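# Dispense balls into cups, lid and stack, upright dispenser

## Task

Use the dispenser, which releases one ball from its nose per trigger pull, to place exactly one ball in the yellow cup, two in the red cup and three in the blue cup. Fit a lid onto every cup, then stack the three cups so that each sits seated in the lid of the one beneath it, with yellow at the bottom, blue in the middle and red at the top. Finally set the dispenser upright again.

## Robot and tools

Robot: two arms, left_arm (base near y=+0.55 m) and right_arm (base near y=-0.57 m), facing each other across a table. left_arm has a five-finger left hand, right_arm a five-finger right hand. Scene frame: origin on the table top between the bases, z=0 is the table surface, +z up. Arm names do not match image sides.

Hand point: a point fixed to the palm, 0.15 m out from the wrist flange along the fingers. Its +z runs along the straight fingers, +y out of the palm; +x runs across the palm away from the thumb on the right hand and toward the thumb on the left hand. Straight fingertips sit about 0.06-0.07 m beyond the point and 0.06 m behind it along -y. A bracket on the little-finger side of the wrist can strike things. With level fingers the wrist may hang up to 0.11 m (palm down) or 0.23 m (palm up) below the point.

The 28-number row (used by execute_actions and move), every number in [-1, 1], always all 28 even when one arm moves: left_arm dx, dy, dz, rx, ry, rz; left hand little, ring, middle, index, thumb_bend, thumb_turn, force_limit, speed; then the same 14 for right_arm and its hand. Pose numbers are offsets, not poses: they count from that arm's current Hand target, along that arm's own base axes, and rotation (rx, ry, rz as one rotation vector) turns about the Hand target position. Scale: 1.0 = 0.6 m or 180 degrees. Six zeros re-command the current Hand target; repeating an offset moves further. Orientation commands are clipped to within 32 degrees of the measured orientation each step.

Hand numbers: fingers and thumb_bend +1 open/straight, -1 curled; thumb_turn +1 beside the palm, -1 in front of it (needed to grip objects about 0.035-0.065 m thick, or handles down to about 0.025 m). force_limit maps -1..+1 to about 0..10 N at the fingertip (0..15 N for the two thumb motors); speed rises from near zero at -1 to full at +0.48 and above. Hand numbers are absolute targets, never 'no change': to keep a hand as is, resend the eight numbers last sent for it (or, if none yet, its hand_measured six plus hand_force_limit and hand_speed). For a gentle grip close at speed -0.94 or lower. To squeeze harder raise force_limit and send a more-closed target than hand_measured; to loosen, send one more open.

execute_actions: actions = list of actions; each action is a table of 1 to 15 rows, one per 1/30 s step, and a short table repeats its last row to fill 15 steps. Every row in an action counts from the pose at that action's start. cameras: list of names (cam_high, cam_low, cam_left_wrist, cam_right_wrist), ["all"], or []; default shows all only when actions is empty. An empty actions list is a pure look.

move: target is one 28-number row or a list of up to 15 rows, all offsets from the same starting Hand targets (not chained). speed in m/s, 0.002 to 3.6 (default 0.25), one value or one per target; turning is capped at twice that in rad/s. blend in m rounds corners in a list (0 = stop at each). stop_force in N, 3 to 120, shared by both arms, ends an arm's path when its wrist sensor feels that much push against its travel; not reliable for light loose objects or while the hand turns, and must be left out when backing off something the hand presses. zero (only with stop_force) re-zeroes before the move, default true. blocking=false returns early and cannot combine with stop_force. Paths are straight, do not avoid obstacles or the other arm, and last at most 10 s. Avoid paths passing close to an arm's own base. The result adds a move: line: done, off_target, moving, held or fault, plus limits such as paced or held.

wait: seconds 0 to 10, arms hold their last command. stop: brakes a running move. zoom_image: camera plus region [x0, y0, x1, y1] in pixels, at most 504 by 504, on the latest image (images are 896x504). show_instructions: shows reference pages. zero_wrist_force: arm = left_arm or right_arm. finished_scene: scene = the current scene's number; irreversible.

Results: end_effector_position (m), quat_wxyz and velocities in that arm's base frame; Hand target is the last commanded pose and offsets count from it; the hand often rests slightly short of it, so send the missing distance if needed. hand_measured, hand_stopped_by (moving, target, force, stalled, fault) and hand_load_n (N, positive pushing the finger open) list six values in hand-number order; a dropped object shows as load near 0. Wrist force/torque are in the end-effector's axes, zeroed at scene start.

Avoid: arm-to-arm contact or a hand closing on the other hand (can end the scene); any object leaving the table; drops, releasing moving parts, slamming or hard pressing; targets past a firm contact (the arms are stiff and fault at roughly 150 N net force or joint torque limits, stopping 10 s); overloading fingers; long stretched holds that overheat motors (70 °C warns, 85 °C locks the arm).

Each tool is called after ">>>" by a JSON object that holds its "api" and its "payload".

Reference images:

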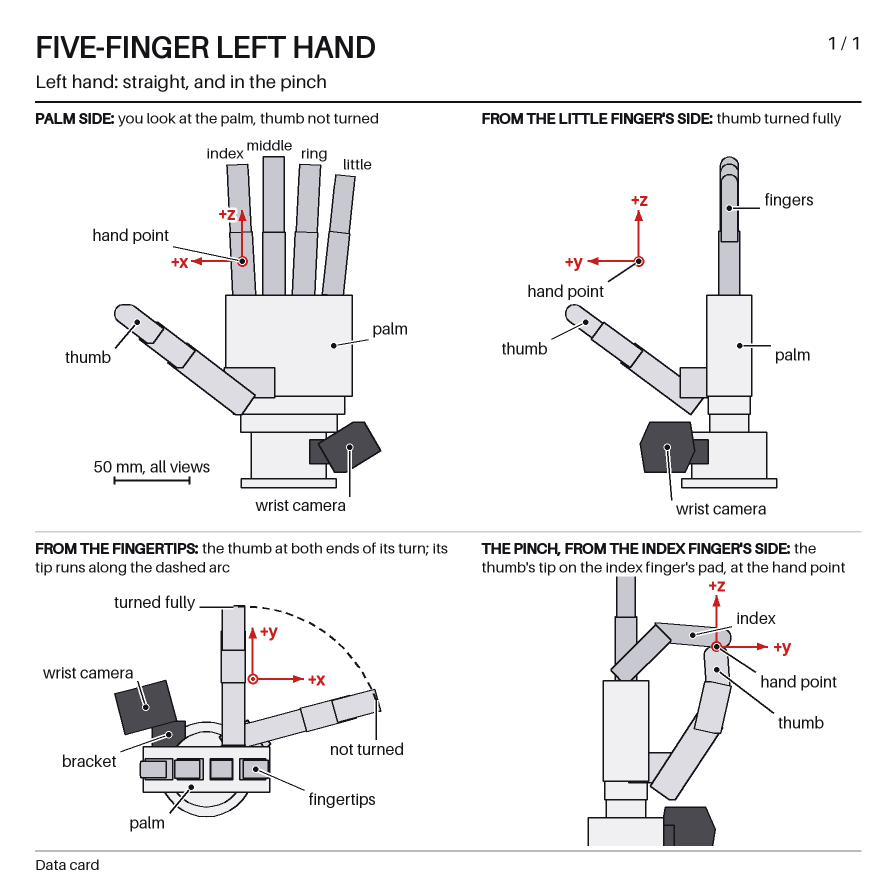

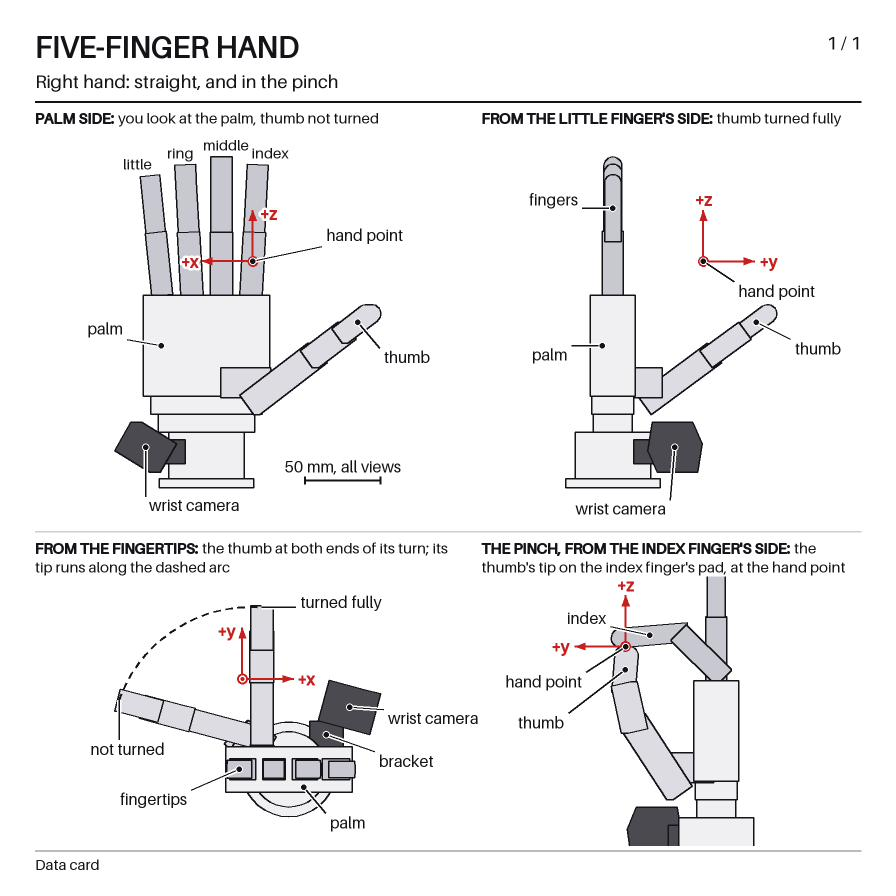

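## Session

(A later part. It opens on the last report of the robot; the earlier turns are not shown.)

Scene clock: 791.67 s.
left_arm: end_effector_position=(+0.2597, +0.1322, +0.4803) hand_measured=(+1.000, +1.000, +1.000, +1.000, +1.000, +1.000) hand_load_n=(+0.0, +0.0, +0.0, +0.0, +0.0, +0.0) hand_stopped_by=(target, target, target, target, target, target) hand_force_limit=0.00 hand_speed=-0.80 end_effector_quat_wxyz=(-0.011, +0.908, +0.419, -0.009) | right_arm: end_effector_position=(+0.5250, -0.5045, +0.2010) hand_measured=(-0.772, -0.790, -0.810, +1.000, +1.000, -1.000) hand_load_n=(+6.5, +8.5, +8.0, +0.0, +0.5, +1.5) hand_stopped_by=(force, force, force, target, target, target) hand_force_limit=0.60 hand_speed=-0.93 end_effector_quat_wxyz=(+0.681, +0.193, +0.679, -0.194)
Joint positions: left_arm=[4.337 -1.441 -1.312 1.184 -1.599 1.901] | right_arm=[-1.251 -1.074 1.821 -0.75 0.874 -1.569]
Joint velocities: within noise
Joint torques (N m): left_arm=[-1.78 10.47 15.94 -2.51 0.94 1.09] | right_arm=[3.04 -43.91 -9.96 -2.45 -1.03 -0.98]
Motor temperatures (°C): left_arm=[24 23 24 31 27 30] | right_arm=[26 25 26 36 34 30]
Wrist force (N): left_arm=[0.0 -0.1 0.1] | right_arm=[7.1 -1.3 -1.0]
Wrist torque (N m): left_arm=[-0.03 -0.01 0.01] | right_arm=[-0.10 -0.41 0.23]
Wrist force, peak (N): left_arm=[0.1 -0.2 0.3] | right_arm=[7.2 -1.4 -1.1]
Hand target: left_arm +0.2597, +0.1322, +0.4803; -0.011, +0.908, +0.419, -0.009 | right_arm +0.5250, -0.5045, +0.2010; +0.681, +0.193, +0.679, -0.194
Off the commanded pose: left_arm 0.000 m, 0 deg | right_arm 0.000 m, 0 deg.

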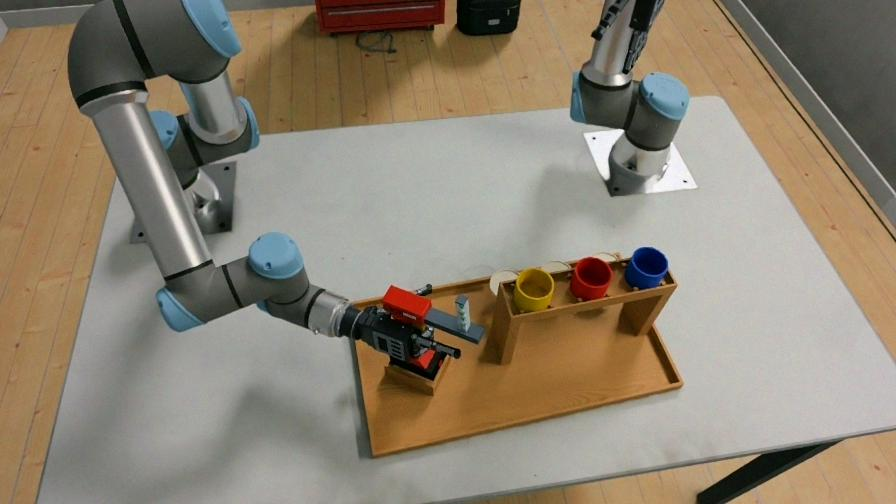

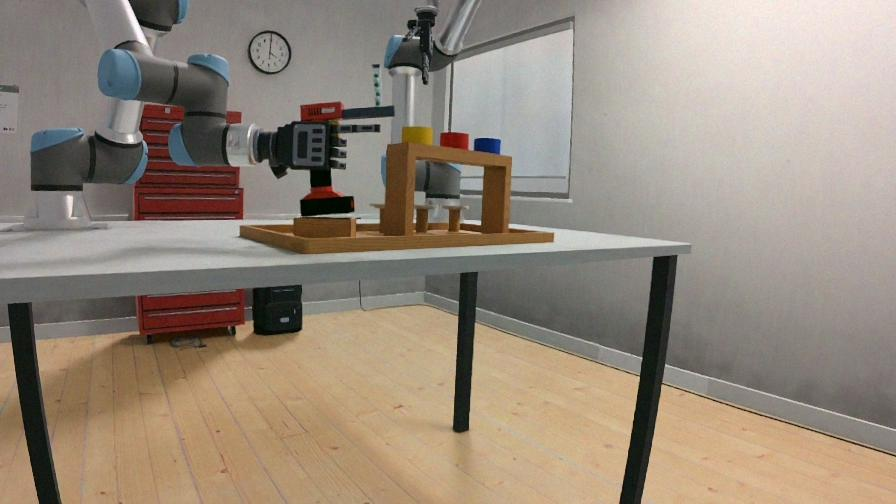

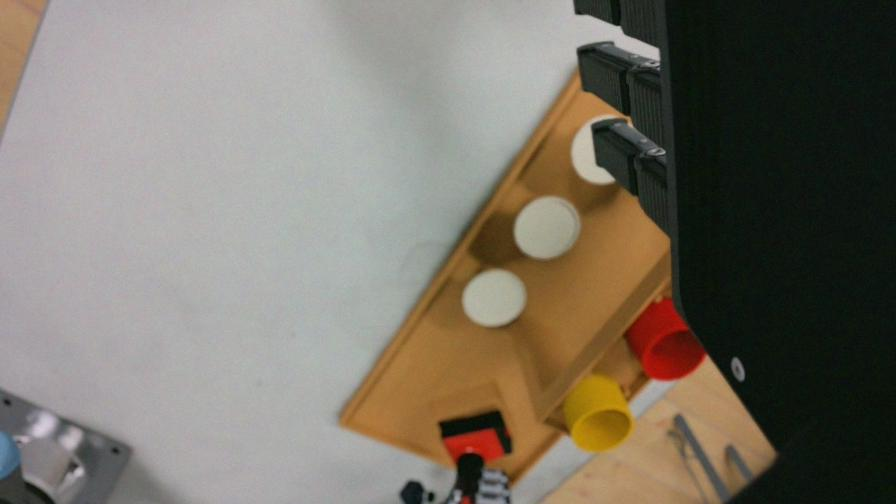

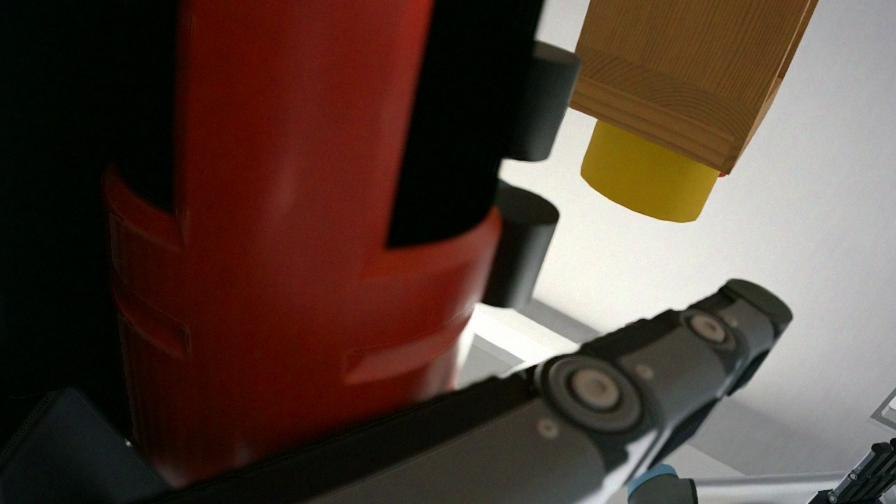

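>>> {"api": "zoom_image", "payload": {"camera": "cam_low", "region": [240, 60, 440, 260]}}

>>> {"api": "zoom_image", "payload": {"camera": "cam_high", "region": [330, 260, 530, 410]}}

Scaled by 2.520 from the camera's 896x504 image, which has a finer 1280x720 frame.

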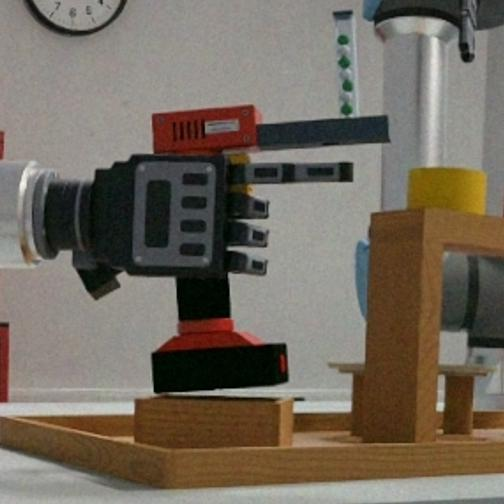

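Scaled by 2.520 from the camera's 896x504 image, which has a finer 1280x720 frame.

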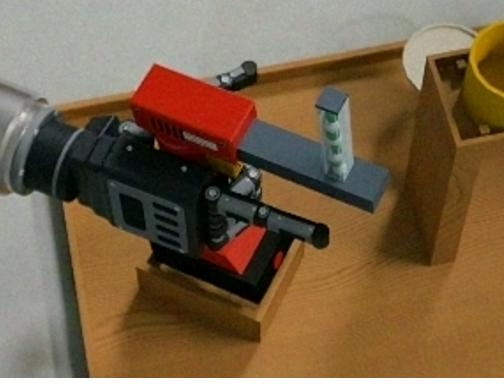

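>>> {"api": "zoom_image", "payload": {"camera": "cam_low", "region": [330, 50, 410, 130]}}

>>> {"api": "zoom_image", "payload": {"camera": "cam_high", "region": [420, 280, 500, 360]}}

>>> {"api": "zoom_image", "payload": {"camera": "cam_right_wrist", "region": [392, 0, 896, 504]}}

Scaled by 6.300 from the camera's 896x504 image, which has a finer 1280x720 frame.

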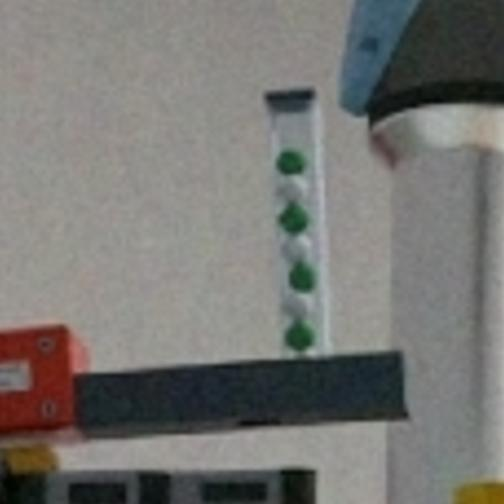

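Scaled by 6.300 from the camera's 896x504 image, which has a finer 1280x720 frame.

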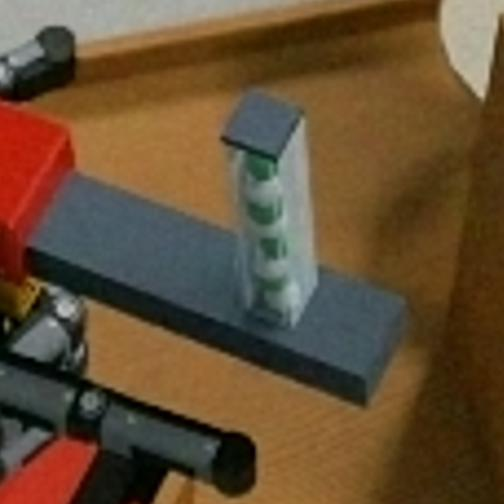

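Scaled by 1.000.

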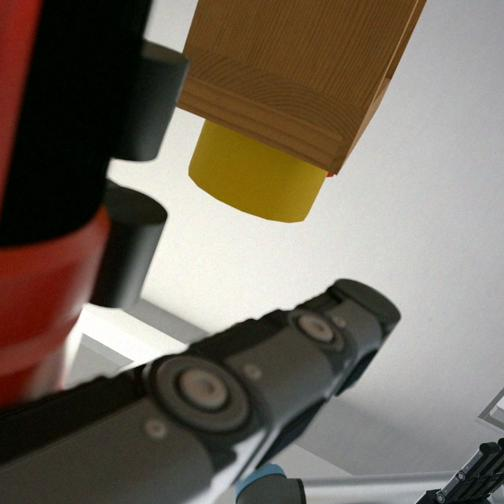

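>>> {"api": "zoom_image", "payload": {"camera": "cam_high", "region": [480, 230, 700, 380]}}

Scaled by 2.291 from the camera's 896x504 image, which has a finer 1280x720 frame.

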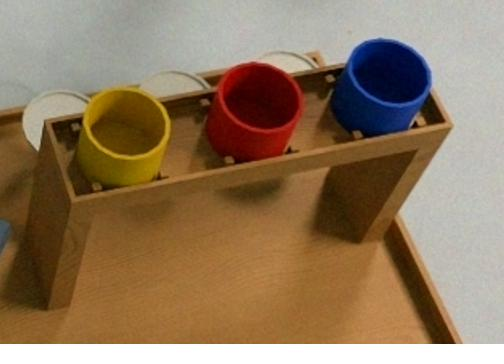

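>>> {"api": "zoom_image", "payload": {"camera": "cam_high", "region": [380, 285, 470, 375]}}

>>> {"api": "zoom_image", "payload": {"camera": "cam_low", "region": [290, 90, 390, 190]}}

Scaled by 5.600 from the camera's 896x504 image, which has a finer 1280x720 frame.

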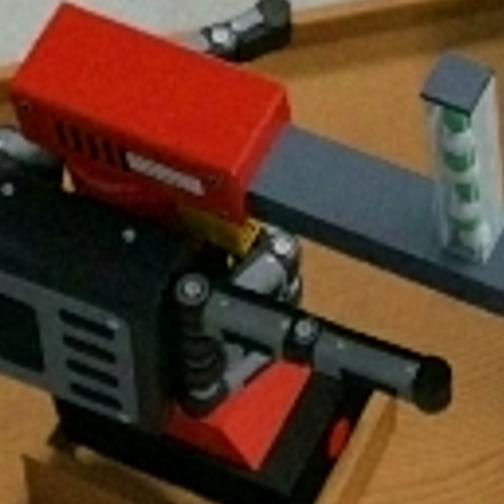

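Scaled by 5.040 from the camera's 896x504 image, which has a finer 1280x720 frame.

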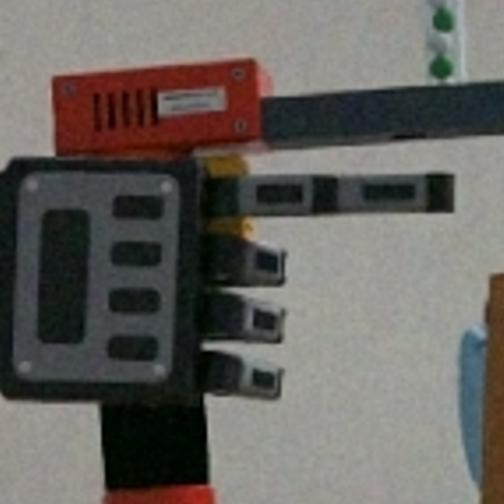

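>>> {"api": "move", "payload": {"target": [[0,0,0,0,0,0,1,1,1,1,1,1,0,-0.8,0,0,0.1333,0,0,0,-0.96,-0.96,-0.96,1,1,-1,0.6,-0.93],[0,0,0,0,0,0,1,1,1,1,1,1,0,-0.8,0.117,0.1517,0.1333,0.0403,0.0353,-0.1885,-0.96,-0.96,-0.96,1,1,-1,0.6,-0.93]], "speed": 0.12, "blend": [0.02, 0], "cameras": ["all"]}}

Scene clock: 1093.23 s.
left_arm: end_effector_position=(+0.2597, +0.1322, +0.4803) hand_measured=(+1.000, +1.000, +1.000, +1.000, +1.000, +1.000) hand_load_n=(+0.0, +0.0, +0.0, +0.0, +0.0, +0.0) hand_stopped_by=(target, target, target, target, target, target) hand_force_limit=0.00 hand_speed=-0.80 end_effector_quat_wxyz=(-0.011, +0.908, +0.419, -0.009) | right_arm: end_effector_position=(+0.5953, -0.4135, +0.2810) hand_measured=(-0.772, -0.790, -0.810, +1.000, +1.000, -1.000) hand_load_n=(+6.5, +8.5, +8.0, +0.5, +0.5, +1.0) hand_stopped_by=(force, force, force, target, target, target) hand_force_limit=0.60 hand_speed=-0.93 end_effector_quat_wxyz=(+0.543, +0.414, +0.640, -0.351)
Joint positions: left_arm=[4.337 -1.441 -1.312 1.184 -1.599 1.901] | right_arm=[-0.724 -1.252 1.719 -0.288 1.989 -1.498]
Joint torques (N m): left_arm=[-3.09 10.27 16.91 -2.42 1.17 1.23] | right_arm=[3.28 -42.61 -12.72 -2.37 0.97 -1.77]
Wrist force (N): left_arm=[-0.1 -0.1 -0.1] | right_arm=[7.1 -0.5 -0.1]
Wrist torque (N m): left_arm=[-0.01 0.00 0.00] | right_arm=[0.01 -0.39 0.20]
Wrist force, peak (N): left_arm=[-0.3 -0.1 0.4] | right_arm=[9.4 -1.2 -1.4]
Hand target: left_arm +0.2597, +0.1322, +0.4803; -0.011, +0.908, +0.419, -0.009 | right_arm +0.5952, -0.4135, +0.2810; +0.543, +0.414, +0.640, -0.351
Off the commanded pose: left_arm 0.000 m, 0 deg | right_arm 0.000 m, 0 deg.
move: done

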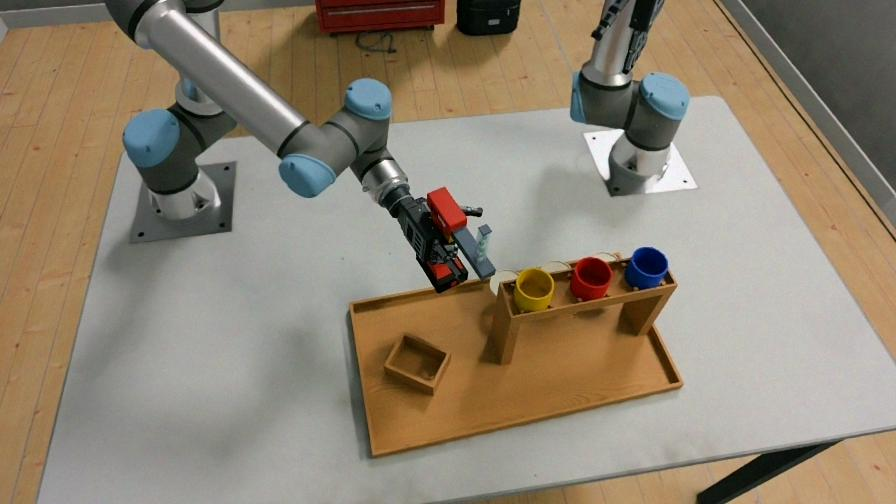

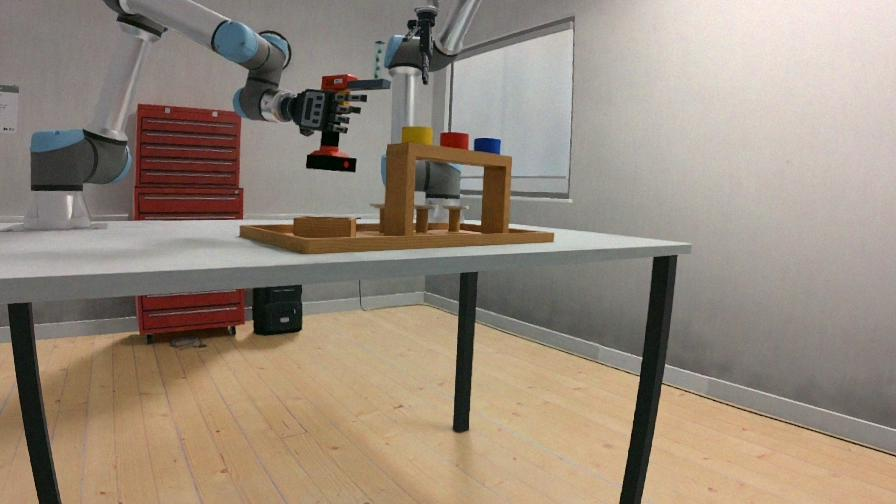

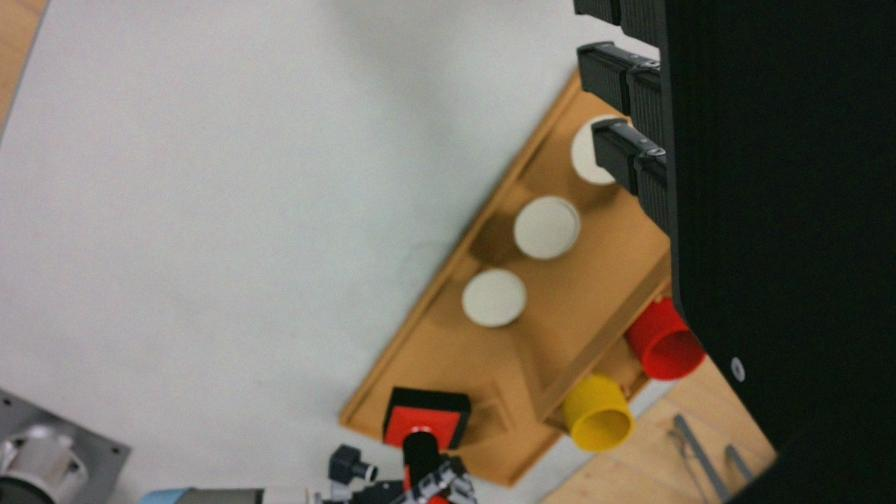

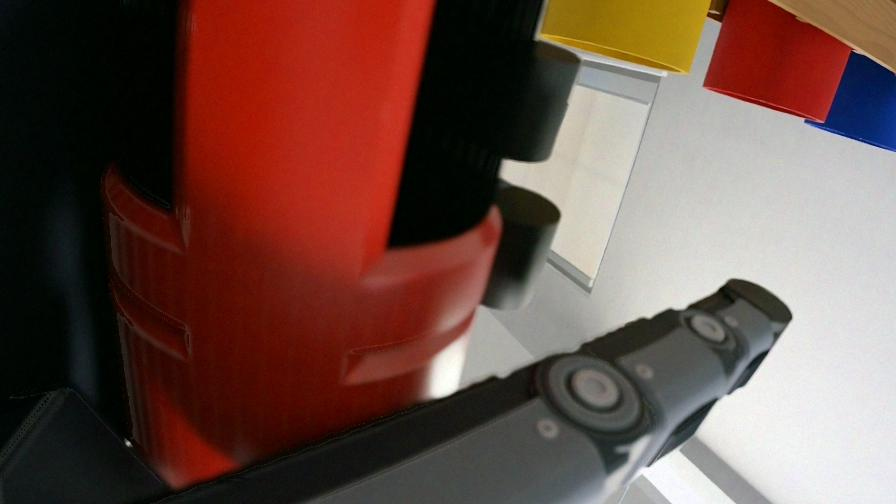

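>>> {"api": "zoom_image", "payload": {"camera": "cam_low", "region": [290, 30, 430, 180]}}

Scaled by 3.360 from the camera's 896x504 image, which has a finer 1280x720 frame.

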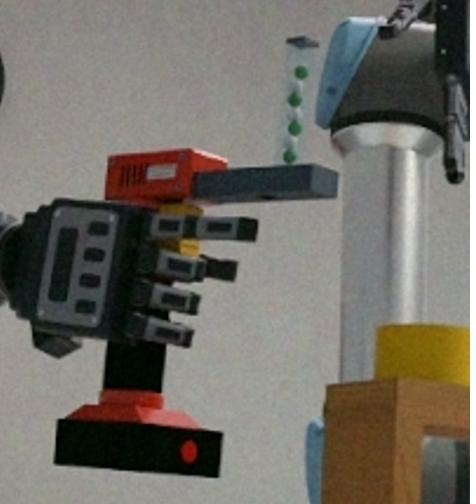

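>>> {"api": "move", "payload": {"target": [0,0,0,0,0,0,1,1,1,1,1,1,0,-0.8,0.182,-0.032,-0.01,0,0,0,-0.96,-0.96,-0.96,1,1,-1,0.6,-0.93], "speed": 0.1, "cameras": ["cam_high","cam_low"]}}

>>> {"api": "zoom_image", "payload": {"camera": "cam_high", "region": [430, 180, 590, 320]}}

>>> {"api": "zoom_image", "payload": {"camera": "cam_low", "region": [330, 50, 450, 180]}}

Scene clock: 1109.13 s.
left_arm: end_effector_position=(+0.2597, +0.1322, +0.4803) hand_measured=(+1.000, +1.000, +1.000, +1.000, +1.000, +1.000) hand_load_n=(+0.0, +0.0, +0.0, +0.0, +0.0, +0.0) hand_stopped_by=(target, target, target, target, target, target) hand_force_limit=0.00 hand_speed=-0.80 end_effector_quat_wxyz=(-0.011, +0.908, +0.419, -0.009) | right_arm: end_effector_position=(+0.7044, -0.4326, +0.2750) hand_measured=(-0.772, -0.790, -0.810, +1.000, +1.000, -1.000) hand_load_n=(+6.5, +9.0, +8.5, +0.0, +0.5, +1.5) hand_stopped_by=(force, force, force, target, target, target) hand_force_limit=0.60 hand_speed=-0.93 end_effector_quat_wxyz=(+0.543, +0.414, +0.640, -0.351)
Joint positions: left_arm=[4.337 -1.441 -1.312 1.184 -1.599 1.901] | right_arm=[-0.622 -1.004 1.363 -0.17 2.089 -1.477]
Joint torques (N m): left_arm=[-2.49 9.91 17.5 -2.43 1.21 1.35] | right_arm=[-6.71 -43.69 -25.17 -2.59 -1.41 0.15]
Wrist force (N): left_arm=[-0.1 0.1 0.2] | right_arm=[6.9 -0.7 0.4]
Wrist torque (N m): left_arm=[-0.01 0.02 -0.01] | right_arm=[-0.08 -0.41 0.09]
Wrist force, peak (N): left_arm=[-0.4 -0.2 0.1] | right_arm=[7.4 -1.8 -1.1]
Hand target: left_arm +0.2597, +0.1322, +0.4803; -0.011, +0.908, +0.419, -0.009 | right_arm +0.7044, -0.4327, +0.2750; +0.543, +0.414, +0.640, -0.351
Off the commanded pose: left_arm 0.000 m, 0 deg | right_arm 0.000 m, 0 deg.
move: done
Images, in order (width x height): cam_high 896x504, cam_low 896x504.

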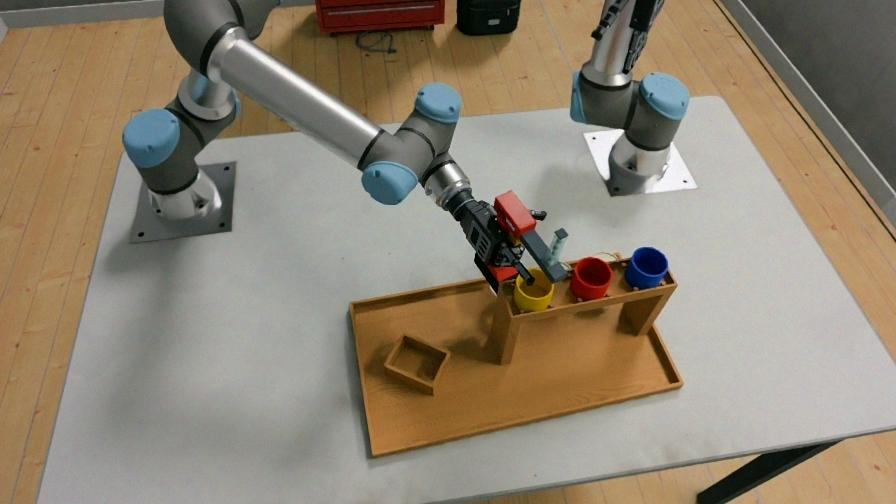

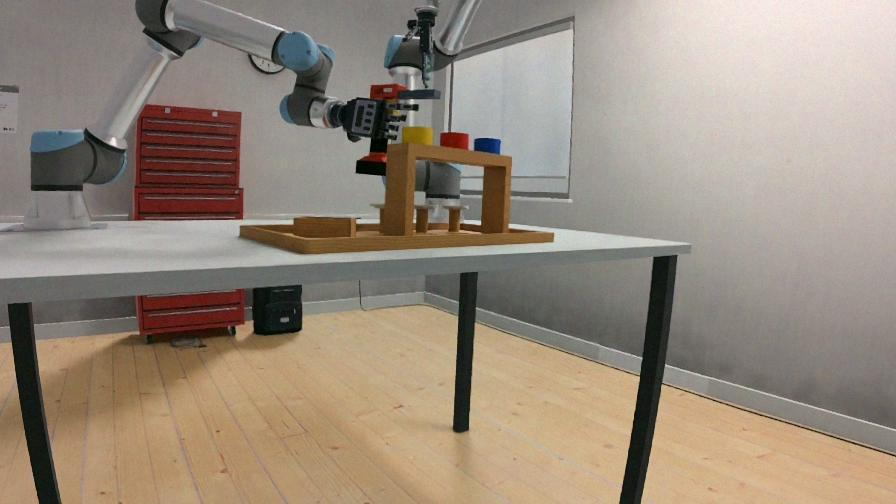

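Scaled by 3.150 from the camera's 896x504 image, which has a finer 1280x720 frame.

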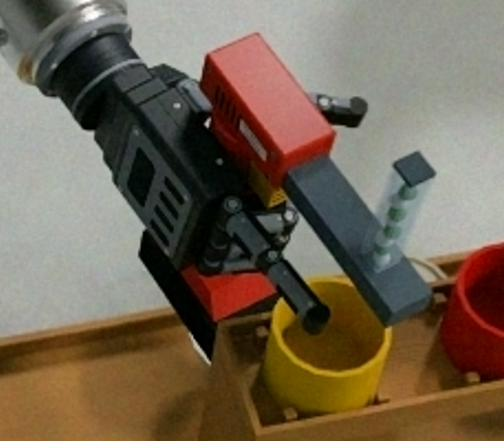

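Scaled by 3.877 from the camera's 896x504 image, which has a finer 1280x720 frame.

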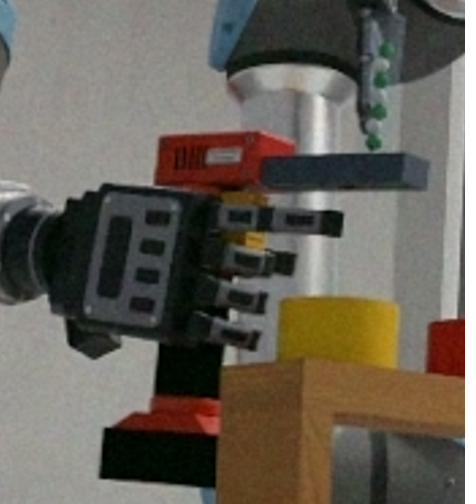

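>>> {"api": "move", "payload": {"target": [0,0,0,0,0,0,1,1,1,1,1,1,0,-0.8,-0.015,0,-0.0217,0,0,0,-0.96,-0.96,-0.96,1,1,-1,0.6,-0.6], "speed": 0.1, "cameras": ["cam_low"]}}

>>> {"api": "zoom_image", "payload": {"camera": "cam_low", "region": [330, 50, 450, 180]}}

Scene clock: 1134.77 s.
left_arm: end_effector_position=(+0.2597, +0.1322, +0.4803) hand_measured=(+1.000, +1.000, +1.000, +1.000, +1.000, +1.000) hand_load_n=(+0.0, +0.0, +0.0, +0.0, +0.0, +0.0) hand_stopped_by=(target, target, target, target, target, target) hand_force_limit=0.00 hand_speed=-0.80 end_effector_quat_wxyz=(-0.011, +0.908, +0.419, -0.009) | right_arm: end_effector_position=(+0.6954, -0.4327, +0.2619) hand_measured=(-0.772, -0.790, -0.810, +1.000, +1.000, -1.000) hand_load_n=(+6.5, +9.0, +8.0, +0.0, +0.5, +1.0) hand_stopped_by=(force, force, force, target, target, target) hand_force_limit=0.60 hand_speed=-0.60 end_effector_quat_wxyz=(+0.543, +0.414, +0.640, -0.351)
Joint positions: left_arm=[4.337 -1.441 -1.312 1.184 -1.599 1.901] | right_arm=[-0.631 -1.012 1.412 -0.212 2.08 -1.479]
Joint torques (N m): left_arm=[-1.91 10.29 17.6 -2.53 1.35 1.36] | right_arm=[6.94 -45.07 -30.09 -0.02 0.83 -1.72]
Wrist force (N): left_arm=[-0.2 0.1 0.1] | right_arm=[6.7 -0.9 0.6]
Wrist torque (N m): left_arm=[0.00 0.02 -0.01] | right_arm=[-0.14 -0.42 0.23]
Wrist force, peak (N): left_arm=[-0.4 0.0 0.3] | right_arm=[7.4 -1.5 0.7]
Hand target: left_arm +0.2597, +0.1322, +0.4803; -0.011, +0.908, +0.419, -0.009 | right_arm +0.6954, -0.4327, +0.2619; +0.543, +0.414, +0.640, -0.351
Off the commanded pose: left_arm 0.000 m, 0 deg | right_arm 0.000 m, 0 deg.
move: done
Images, in order (width x height): cam_low 896x504.

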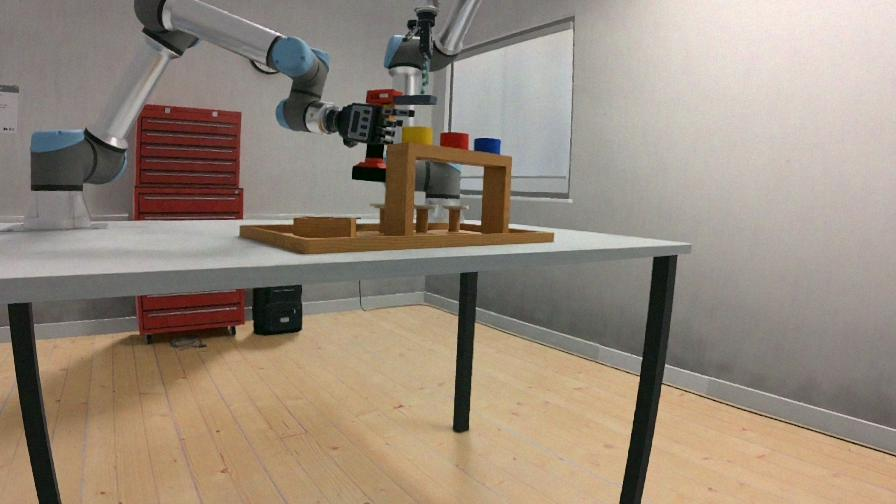

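Scaled by 3.877 from the camera's 896x504 image, which has a finer 1280x720 frame.

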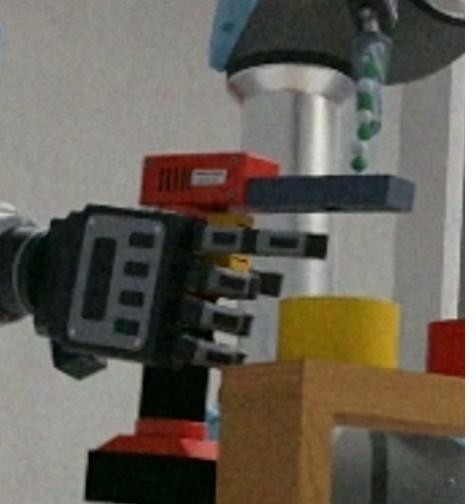

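>>> {"api": "execute_actions", "payload": {"actions": [[[0,0,0,0,0,0,1,1,1,1,1,1,0,-0.8,0,0,0,0,0,0,-0.96,-0.96,-0.96,-0.4,1,-1,0.6,-0.5]]]}}

>>> {"api": "wait", "payload": {"seconds": 1.0, "cameras": ["cam_low","cam_high"]}}

>>> {"api": "zoom_image", "payload": {"camera": "cam_low", "region": [330, 50, 450, 180]}}

>>> {"api": "zoom_image", "payload": {"camera": "cam_high", "region": [430, 180, 590, 320]}}

Scene clock: 1142.67 s.
left_arm: end_effector_position=(+0.2597, +0.1322, +0.4803) hand_measured=(+1.000, +1.000, +1.000, +1.000, +1.000, +1.000) hand_load_n=(+0.0, +0.0, -0.5, +0.5, +0.0, +0.0) hand_stopped_by=(target, target, target, target, target, target) hand_force_limit=0.00 hand_speed=-0.80 end_effector_quat_wxyz=(-0.011, +0.908, +0.419, -0.009) | right_arm: end_effector_position=(+0.6954, -0.4327, +0.2619) hand_measured=(-0.772, -0.790, -0.810, -0.400, +1.000, -1.000) hand_load_n=(+6.5, +8.5, +8.0, +0.0, +0.5, +1.5) hand_stopped_by=(force, force, force, target, target, target) hand_force_limit=0.60 hand_speed=-0.50 end_effector_quat_wxyz=(+0.543, +0.414, +0.640, -0.351)
Joint positions: left_arm=[4.337 -1.441 -1.312 1.184 -1.599 1.901] | right_arm=[-0.631 -1.012 1.411 -0.212 2.08 -1.479]
Joint torques (N m): left_arm=[-2.67 10.17 16.72 -2.56 1.37 1.47] | right_arm=[7.6 -39.94 -30.34 -1.52 0.93 1.66]
Wrist force (N): left_arm=[-0.1 -0.1 0.1] | right_arm=[7.0 -1.0 0.8]
Wrist torque (N m): left_arm=[-0.02 0.01 0.00] | right_arm=[-0.16 -0.47 0.24]
Wrist force, peak (N): left_arm=[-0.1 -0.2 0.3] | right_arm=[7.2 -1.1 0.8]
Hand target: left_arm +0.2597, +0.1322, +0.4803; -0.011, +0.908, +0.419, -0.009 | right_arm +0.6954, -0.4327, +0.2619; +0.543, +0.414, +0.640, -0.351
Off the commanded pose: left_arm 0.000 m, 0 deg | right_arm 0.000 m, 0 deg.

Scene clock: 1143.67 s.
left_arm: end_effector_position=(+0.2597, +0.1322, +0.4803) hand_measured=(+1.000, +1.000, +1.000, +1.000, +1.000, +1.000) hand_load_n=(+0.0, +0.0, +0.5, +0.0, +0.0, +0.0) hand_stopped_by=(target, target, target, target, target, target) hand_force_limit=0.00 hand_speed=-0.80 end_effector_quat_wxyz=(-0.011, +0.908, +0.419, -0.009) | right_arm: end_effector_position=(+0.6954, -0.4327, +0.2619) hand_measured=(-0.772, -0.790, -0.810, -0.400, +1.000, -1.000) hand_load_n=(+6.5, +8.5, +8.5, +0.0, +0.5, +1.0) hand_stopped_by=(force, force, force, target, target, target) hand_force_limit=0.60 hand_speed=-0.50 end_effector_quat_wxyz=(+0.543, +0.414, +0.640, -0.351)
Joint positions: left_arm=[4.337 -1.441 -1.312 1.184 -1.599 1.901] | right_arm=[-0.631 -1.012 1.411 -0.212 2.08 -1.479]
Joint torques (N m): left_arm=[-2.82 10.67 17.1 -2.49 1.48 1.55] | right_arm=[6.35 -39.5 -29.15 -1.08 0.83 2.02]
Wrist force (N): left_arm=[0.0 0.2 0.2] | right_arm=[7.0 -1.2 0.7]
Wrist torque (N m): left_arm=[0.02 0.00 0.00] | right_arm=[-0.18 -0.48 0.24]
Wrist force, peak (N): left_arm=[0.0 0.2 0.2] | right_arm=[7.2 -1.0 0.7]
Hand target: left_arm +0.2597, +0.1322, +0.4803; -0.011, +0.908, +0.419, -0.009 | right_arm +0.6954, -0.4327, +0.2619; +0.543, +0.414, +0.640, -0.351
Off the commanded pose: left_arm 0.000 m, 0 deg | right_arm 0.000 m, 0 deg.
wait: 1.00 s; at rest by 0.17 s
Images, in order (width x height): cam_high 896x504, cam_low 896x504.

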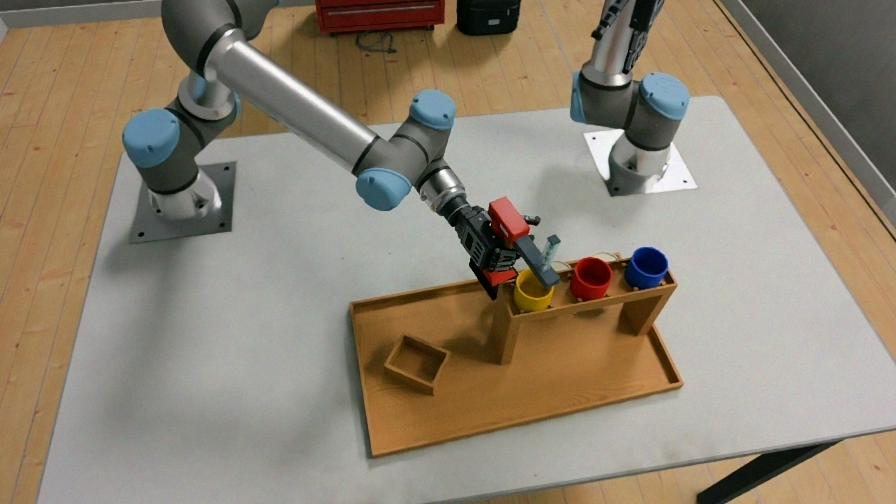

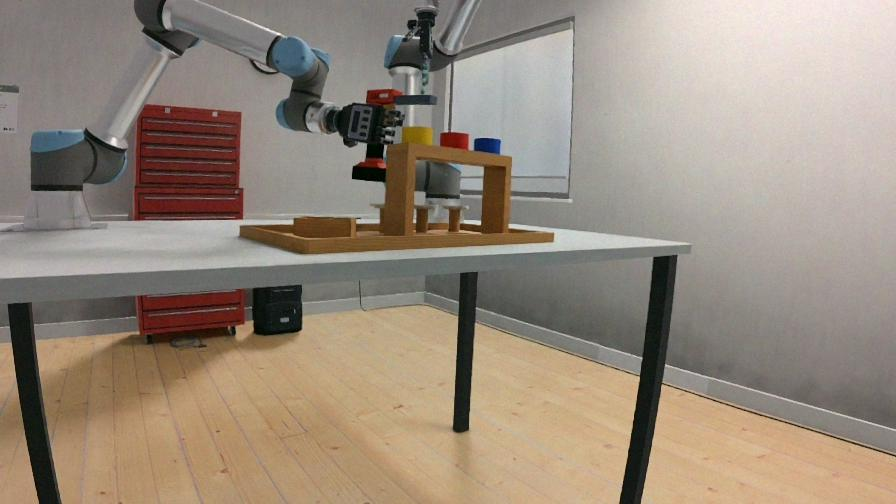

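Scaled by 3.877 from the camera's 896x504 image, which has a finer 1280x720 frame.

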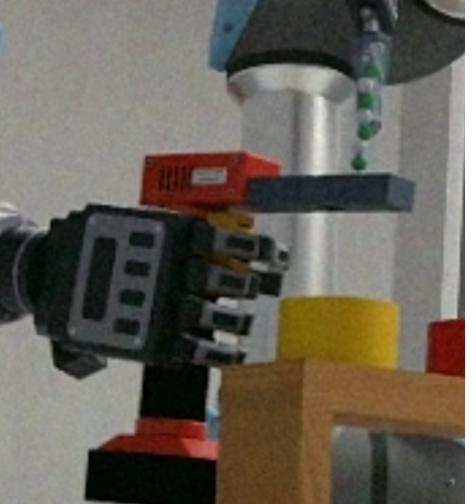

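Scaled by 3.150 from the camera's 896x504 image, which has a finer 1280x720 frame.

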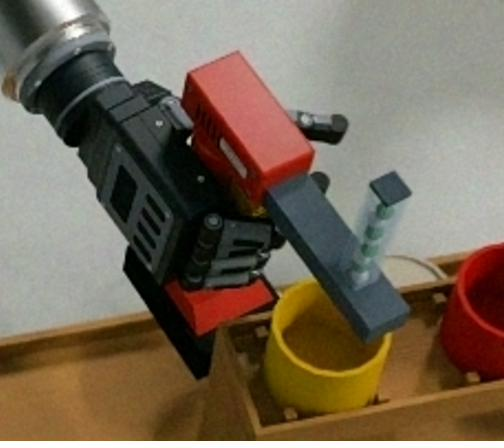

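>>> {"api": "execute_actions", "payload": {"actions": [[[0,0,0,0,0,0,1,1,1,1,1,1,0,-0.8,0,0,0,0,0,0,-0.96,-0.96,-0.96,-0.7,1,-1,0.6,-0.7]]], "cameras": ["cam_low"]}}

>>> {"api": "zoom_image", "payload": {"camera": "cam_low", "region": [330, 50, 450, 180]}}

Scene clock: 1154.57 s.
left_arm: end_effector_position=(+0.2597, +0.1322, +0.4803) hand_measured=(+1.000, +1.000, +1.000, +1.000, +1.000, +1.000) hand_load_n=(+0.0, +0.0, -0.5, +0.0, +0.0, +0.0) hand_stopped_by=(target, target, target, target, target, target) hand_force_limit=0.00 hand_speed=-0.80 end_effector_quat_wxyz=(-0.011, +0.908, +0.419, -0.009) | right_arm: end_effector_position=(+0.6954, -0.4327, +0.2619) hand_measured=(-0.772, -0.790, -0.810, -0.698, +1.000, -1.000) hand_load_n=(+2.5, +5.0, +4.5, +7.0, +1.0, +1.0) hand_stopped_by=(force, force, force, target, target, target) hand_force_limit=0.60 hand_speed=-0.70 end_effector_quat_wxyz=(+0.543, +0.414, +0.640, -0.351)
Joint positions: left_arm=[4.337 -1.441 -1.312 1.184 -1.599 1.901] | right_arm=[-0.631 -1.012 1.411 -0.212 2.08 -1.479]
Joint torques (N m): left_arm=[-2.1 10 17.07 -2.36 1.46 1.53] | right_arm=[7.66 -39.42 -25.89 -0.45 0.78 1.57]
Wrist force (N): left_arm=[-0.2 -0.2 0.2] | right_arm=[6.9 -1.1 0.7]
Wrist torque (N m): left_arm=[-0.04 0.04 -0.01] | right_arm=[-0.17 -0.46 0.23]
Wrist force, peak (N): left_arm=[-0.2 -0.2 0.2] | right_arm=[7.2 -1.1 0.6]
Hand target: left_arm +0.2597, +0.1322, +0.4803; -0.011, +0.908, +0.419, -0.009 | right_arm +0.6954, -0.4327, +0.2619; +0.543, +0.414, +0.640, -0.351
Off the commanded pose: left_arm 0.000 m, 0 deg | right_arm 0.000 m, 0 deg.
Images, in order (width x height): cam_low 896x504.

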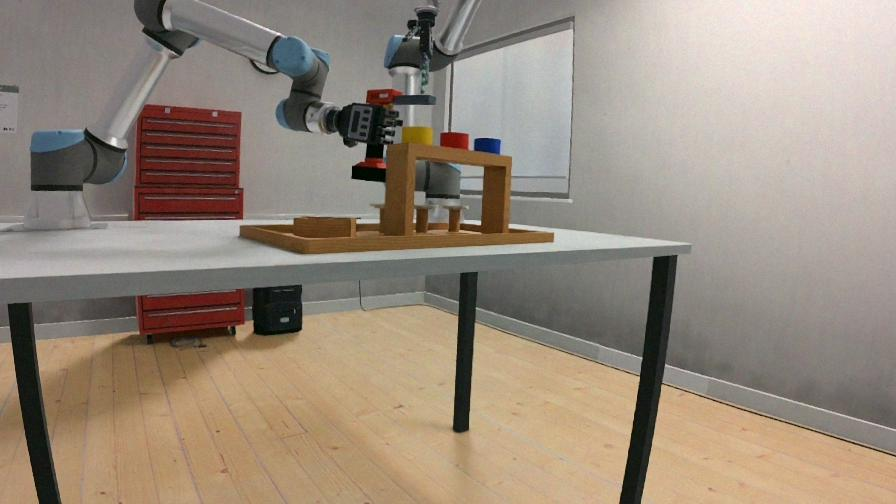

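Scaled by 3.877 from the camera's 896x504 image, which has a finer 1280x720 frame.

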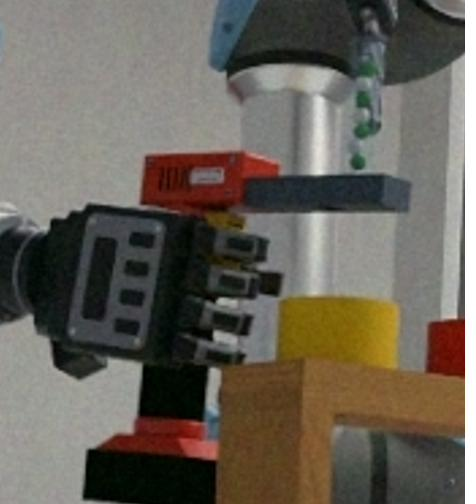

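>>> {"api": "execute_actions", "payload": {"actions": [[[0,0,0,0,0,0,1,1,1,1,1,1,0,-0.8,0,0,0,0,0,0,-0.96,-0.96,-0.96,-0.8,1,-1,1.0,-0.8]]], "cameras": ["cam_low","cam_high"]}}

>>> {"api": "zoom_image", "payload": {"camera": "cam_low", "region": [390, 40, 460, 110]}}

>>> {"api": "zoom_image", "payload": {"camera": "cam_high", "region": [480, 200, 580, 320]}}

Scene clock: 1162.77 s.
left_arm: end_effector_position=(+0.2597, +0.1322, +0.4803) hand_measured=(+1.000, +1.000, +1.000, +1.000, +1.000, +1.000) hand_load_n=(+0.0, +0.0, +0.0, +0.0, +0.0, +0.0) hand_stopped_by=(target, target, target, target, target, target) hand_force_limit=0.00 hand_speed=-0.80 end_effector_quat_wxyz=(-0.011, +0.908, +0.419, -0.009) | right_arm: end_effector_position=(+0.6954, -0.4327, +0.2619) hand_measured=(-0.772, -0.790, -0.810, -0.798, +1.000, -1.000) hand_load_n=(+0.5, +4.0, +4.0, +8.5, +0.5, +0.5) hand_stopped_by=(force, force, force, target, target, target) hand_force_limit=1.00 hand_speed=-0.80 end_effector_quat_wxyz=(+0.543, +0.414, +0.640, -0.351)
Joint positions: left_arm=[4.337 -1.441 -1.312 1.184 -1.599 1.901] | right_arm=[-0.631 -1.012 1.411 -0.212 2.08 -1.479]
Joint torques (N m): left_arm=[-1.75 9.62 17.56 -2.54 1.63 1.53] | right_arm=[7.68 -39.11 -25.54 -1.26 0.61 1.55]
Wrist force (N): left_arm=[0.0 0.0 0.0] | right_arm=[7.0 -1.0 0.6]
Wrist torque (N m): left_arm=[0.00 0.00 0.00] | right_arm=[-0.15 -0.47 0.25]
Wrist force, peak (N): left_arm=[0.0 0.0 0.5] | right_arm=[7.2 -1.2 0.5]
Hand target: left_arm +0.2597, +0.1322, +0.4803; -0.011, +0.908, +0.419, -0.009 | right_arm +0.6954, -0.4327, +0.2619; +0.543, +0.414, +0.640, -0.351
Off the commanded pose: left_arm 0.000 m, 0 deg | right_arm 0.000 m, 0 deg.
Images, in order (width x height): cam_high 896x504, cam_low 896x504.

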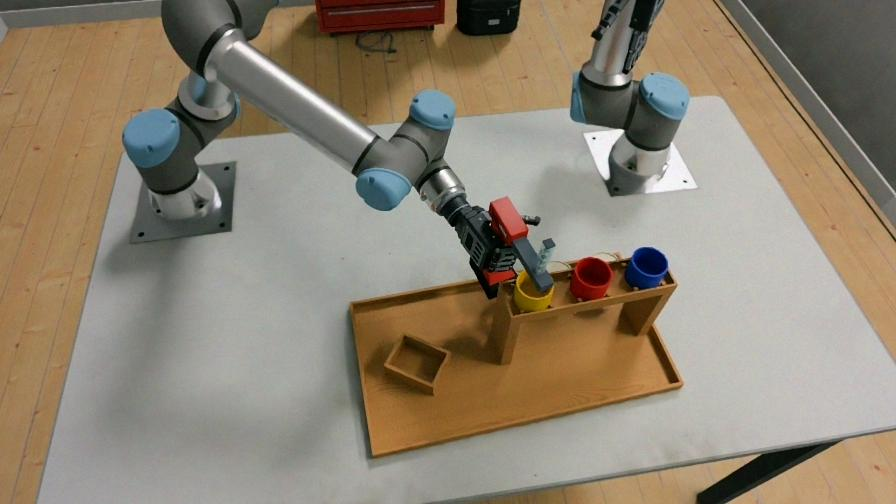

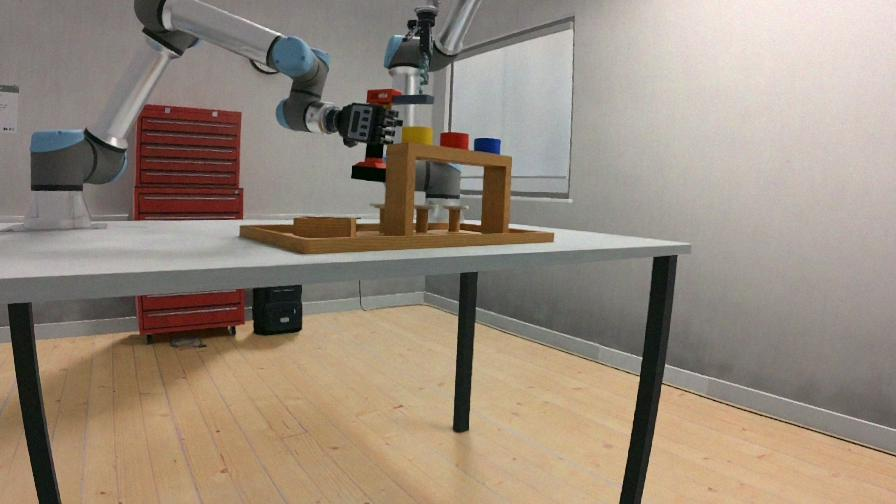

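Scaled by 7.200 from the camera's 896x504 image, which has a finer 1280x720 frame.

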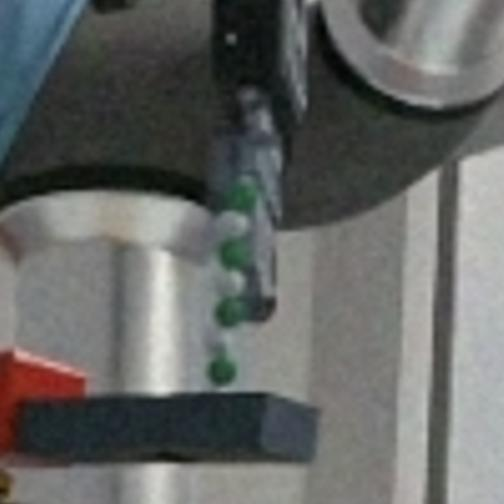

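Scaled by 4.200 from the camera's 896x504 image, which has a finer 1280x720 frame.

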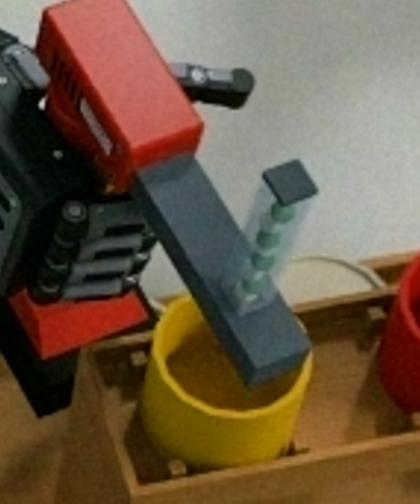

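>>> {"api": "zoom_image", "payload": {"camera": "cam_low", "region": [355, 80, 435, 160]}}

>>> {"api": "zoom_image", "payload": {"camera": "cam_high", "region": [470, 190, 550, 290]}}

Scaled by 6.300 from the camera's 896x504 image, which has a finer 1280x720 frame.

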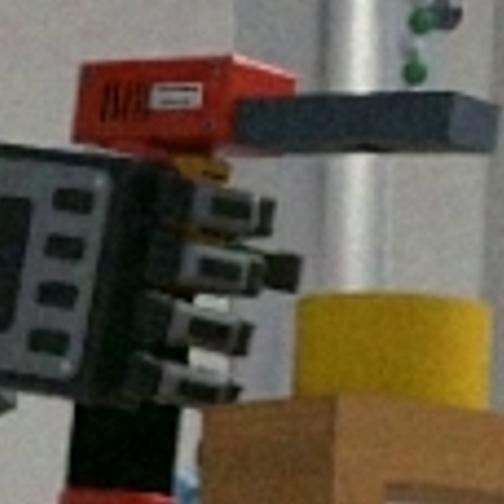

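Scaled by 5.040 from the camera's 896x504 image, which has a finer 1280x720 frame.

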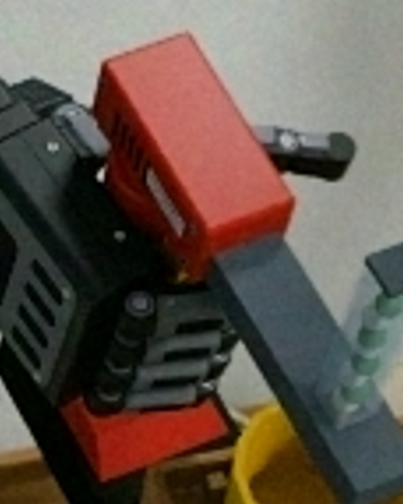

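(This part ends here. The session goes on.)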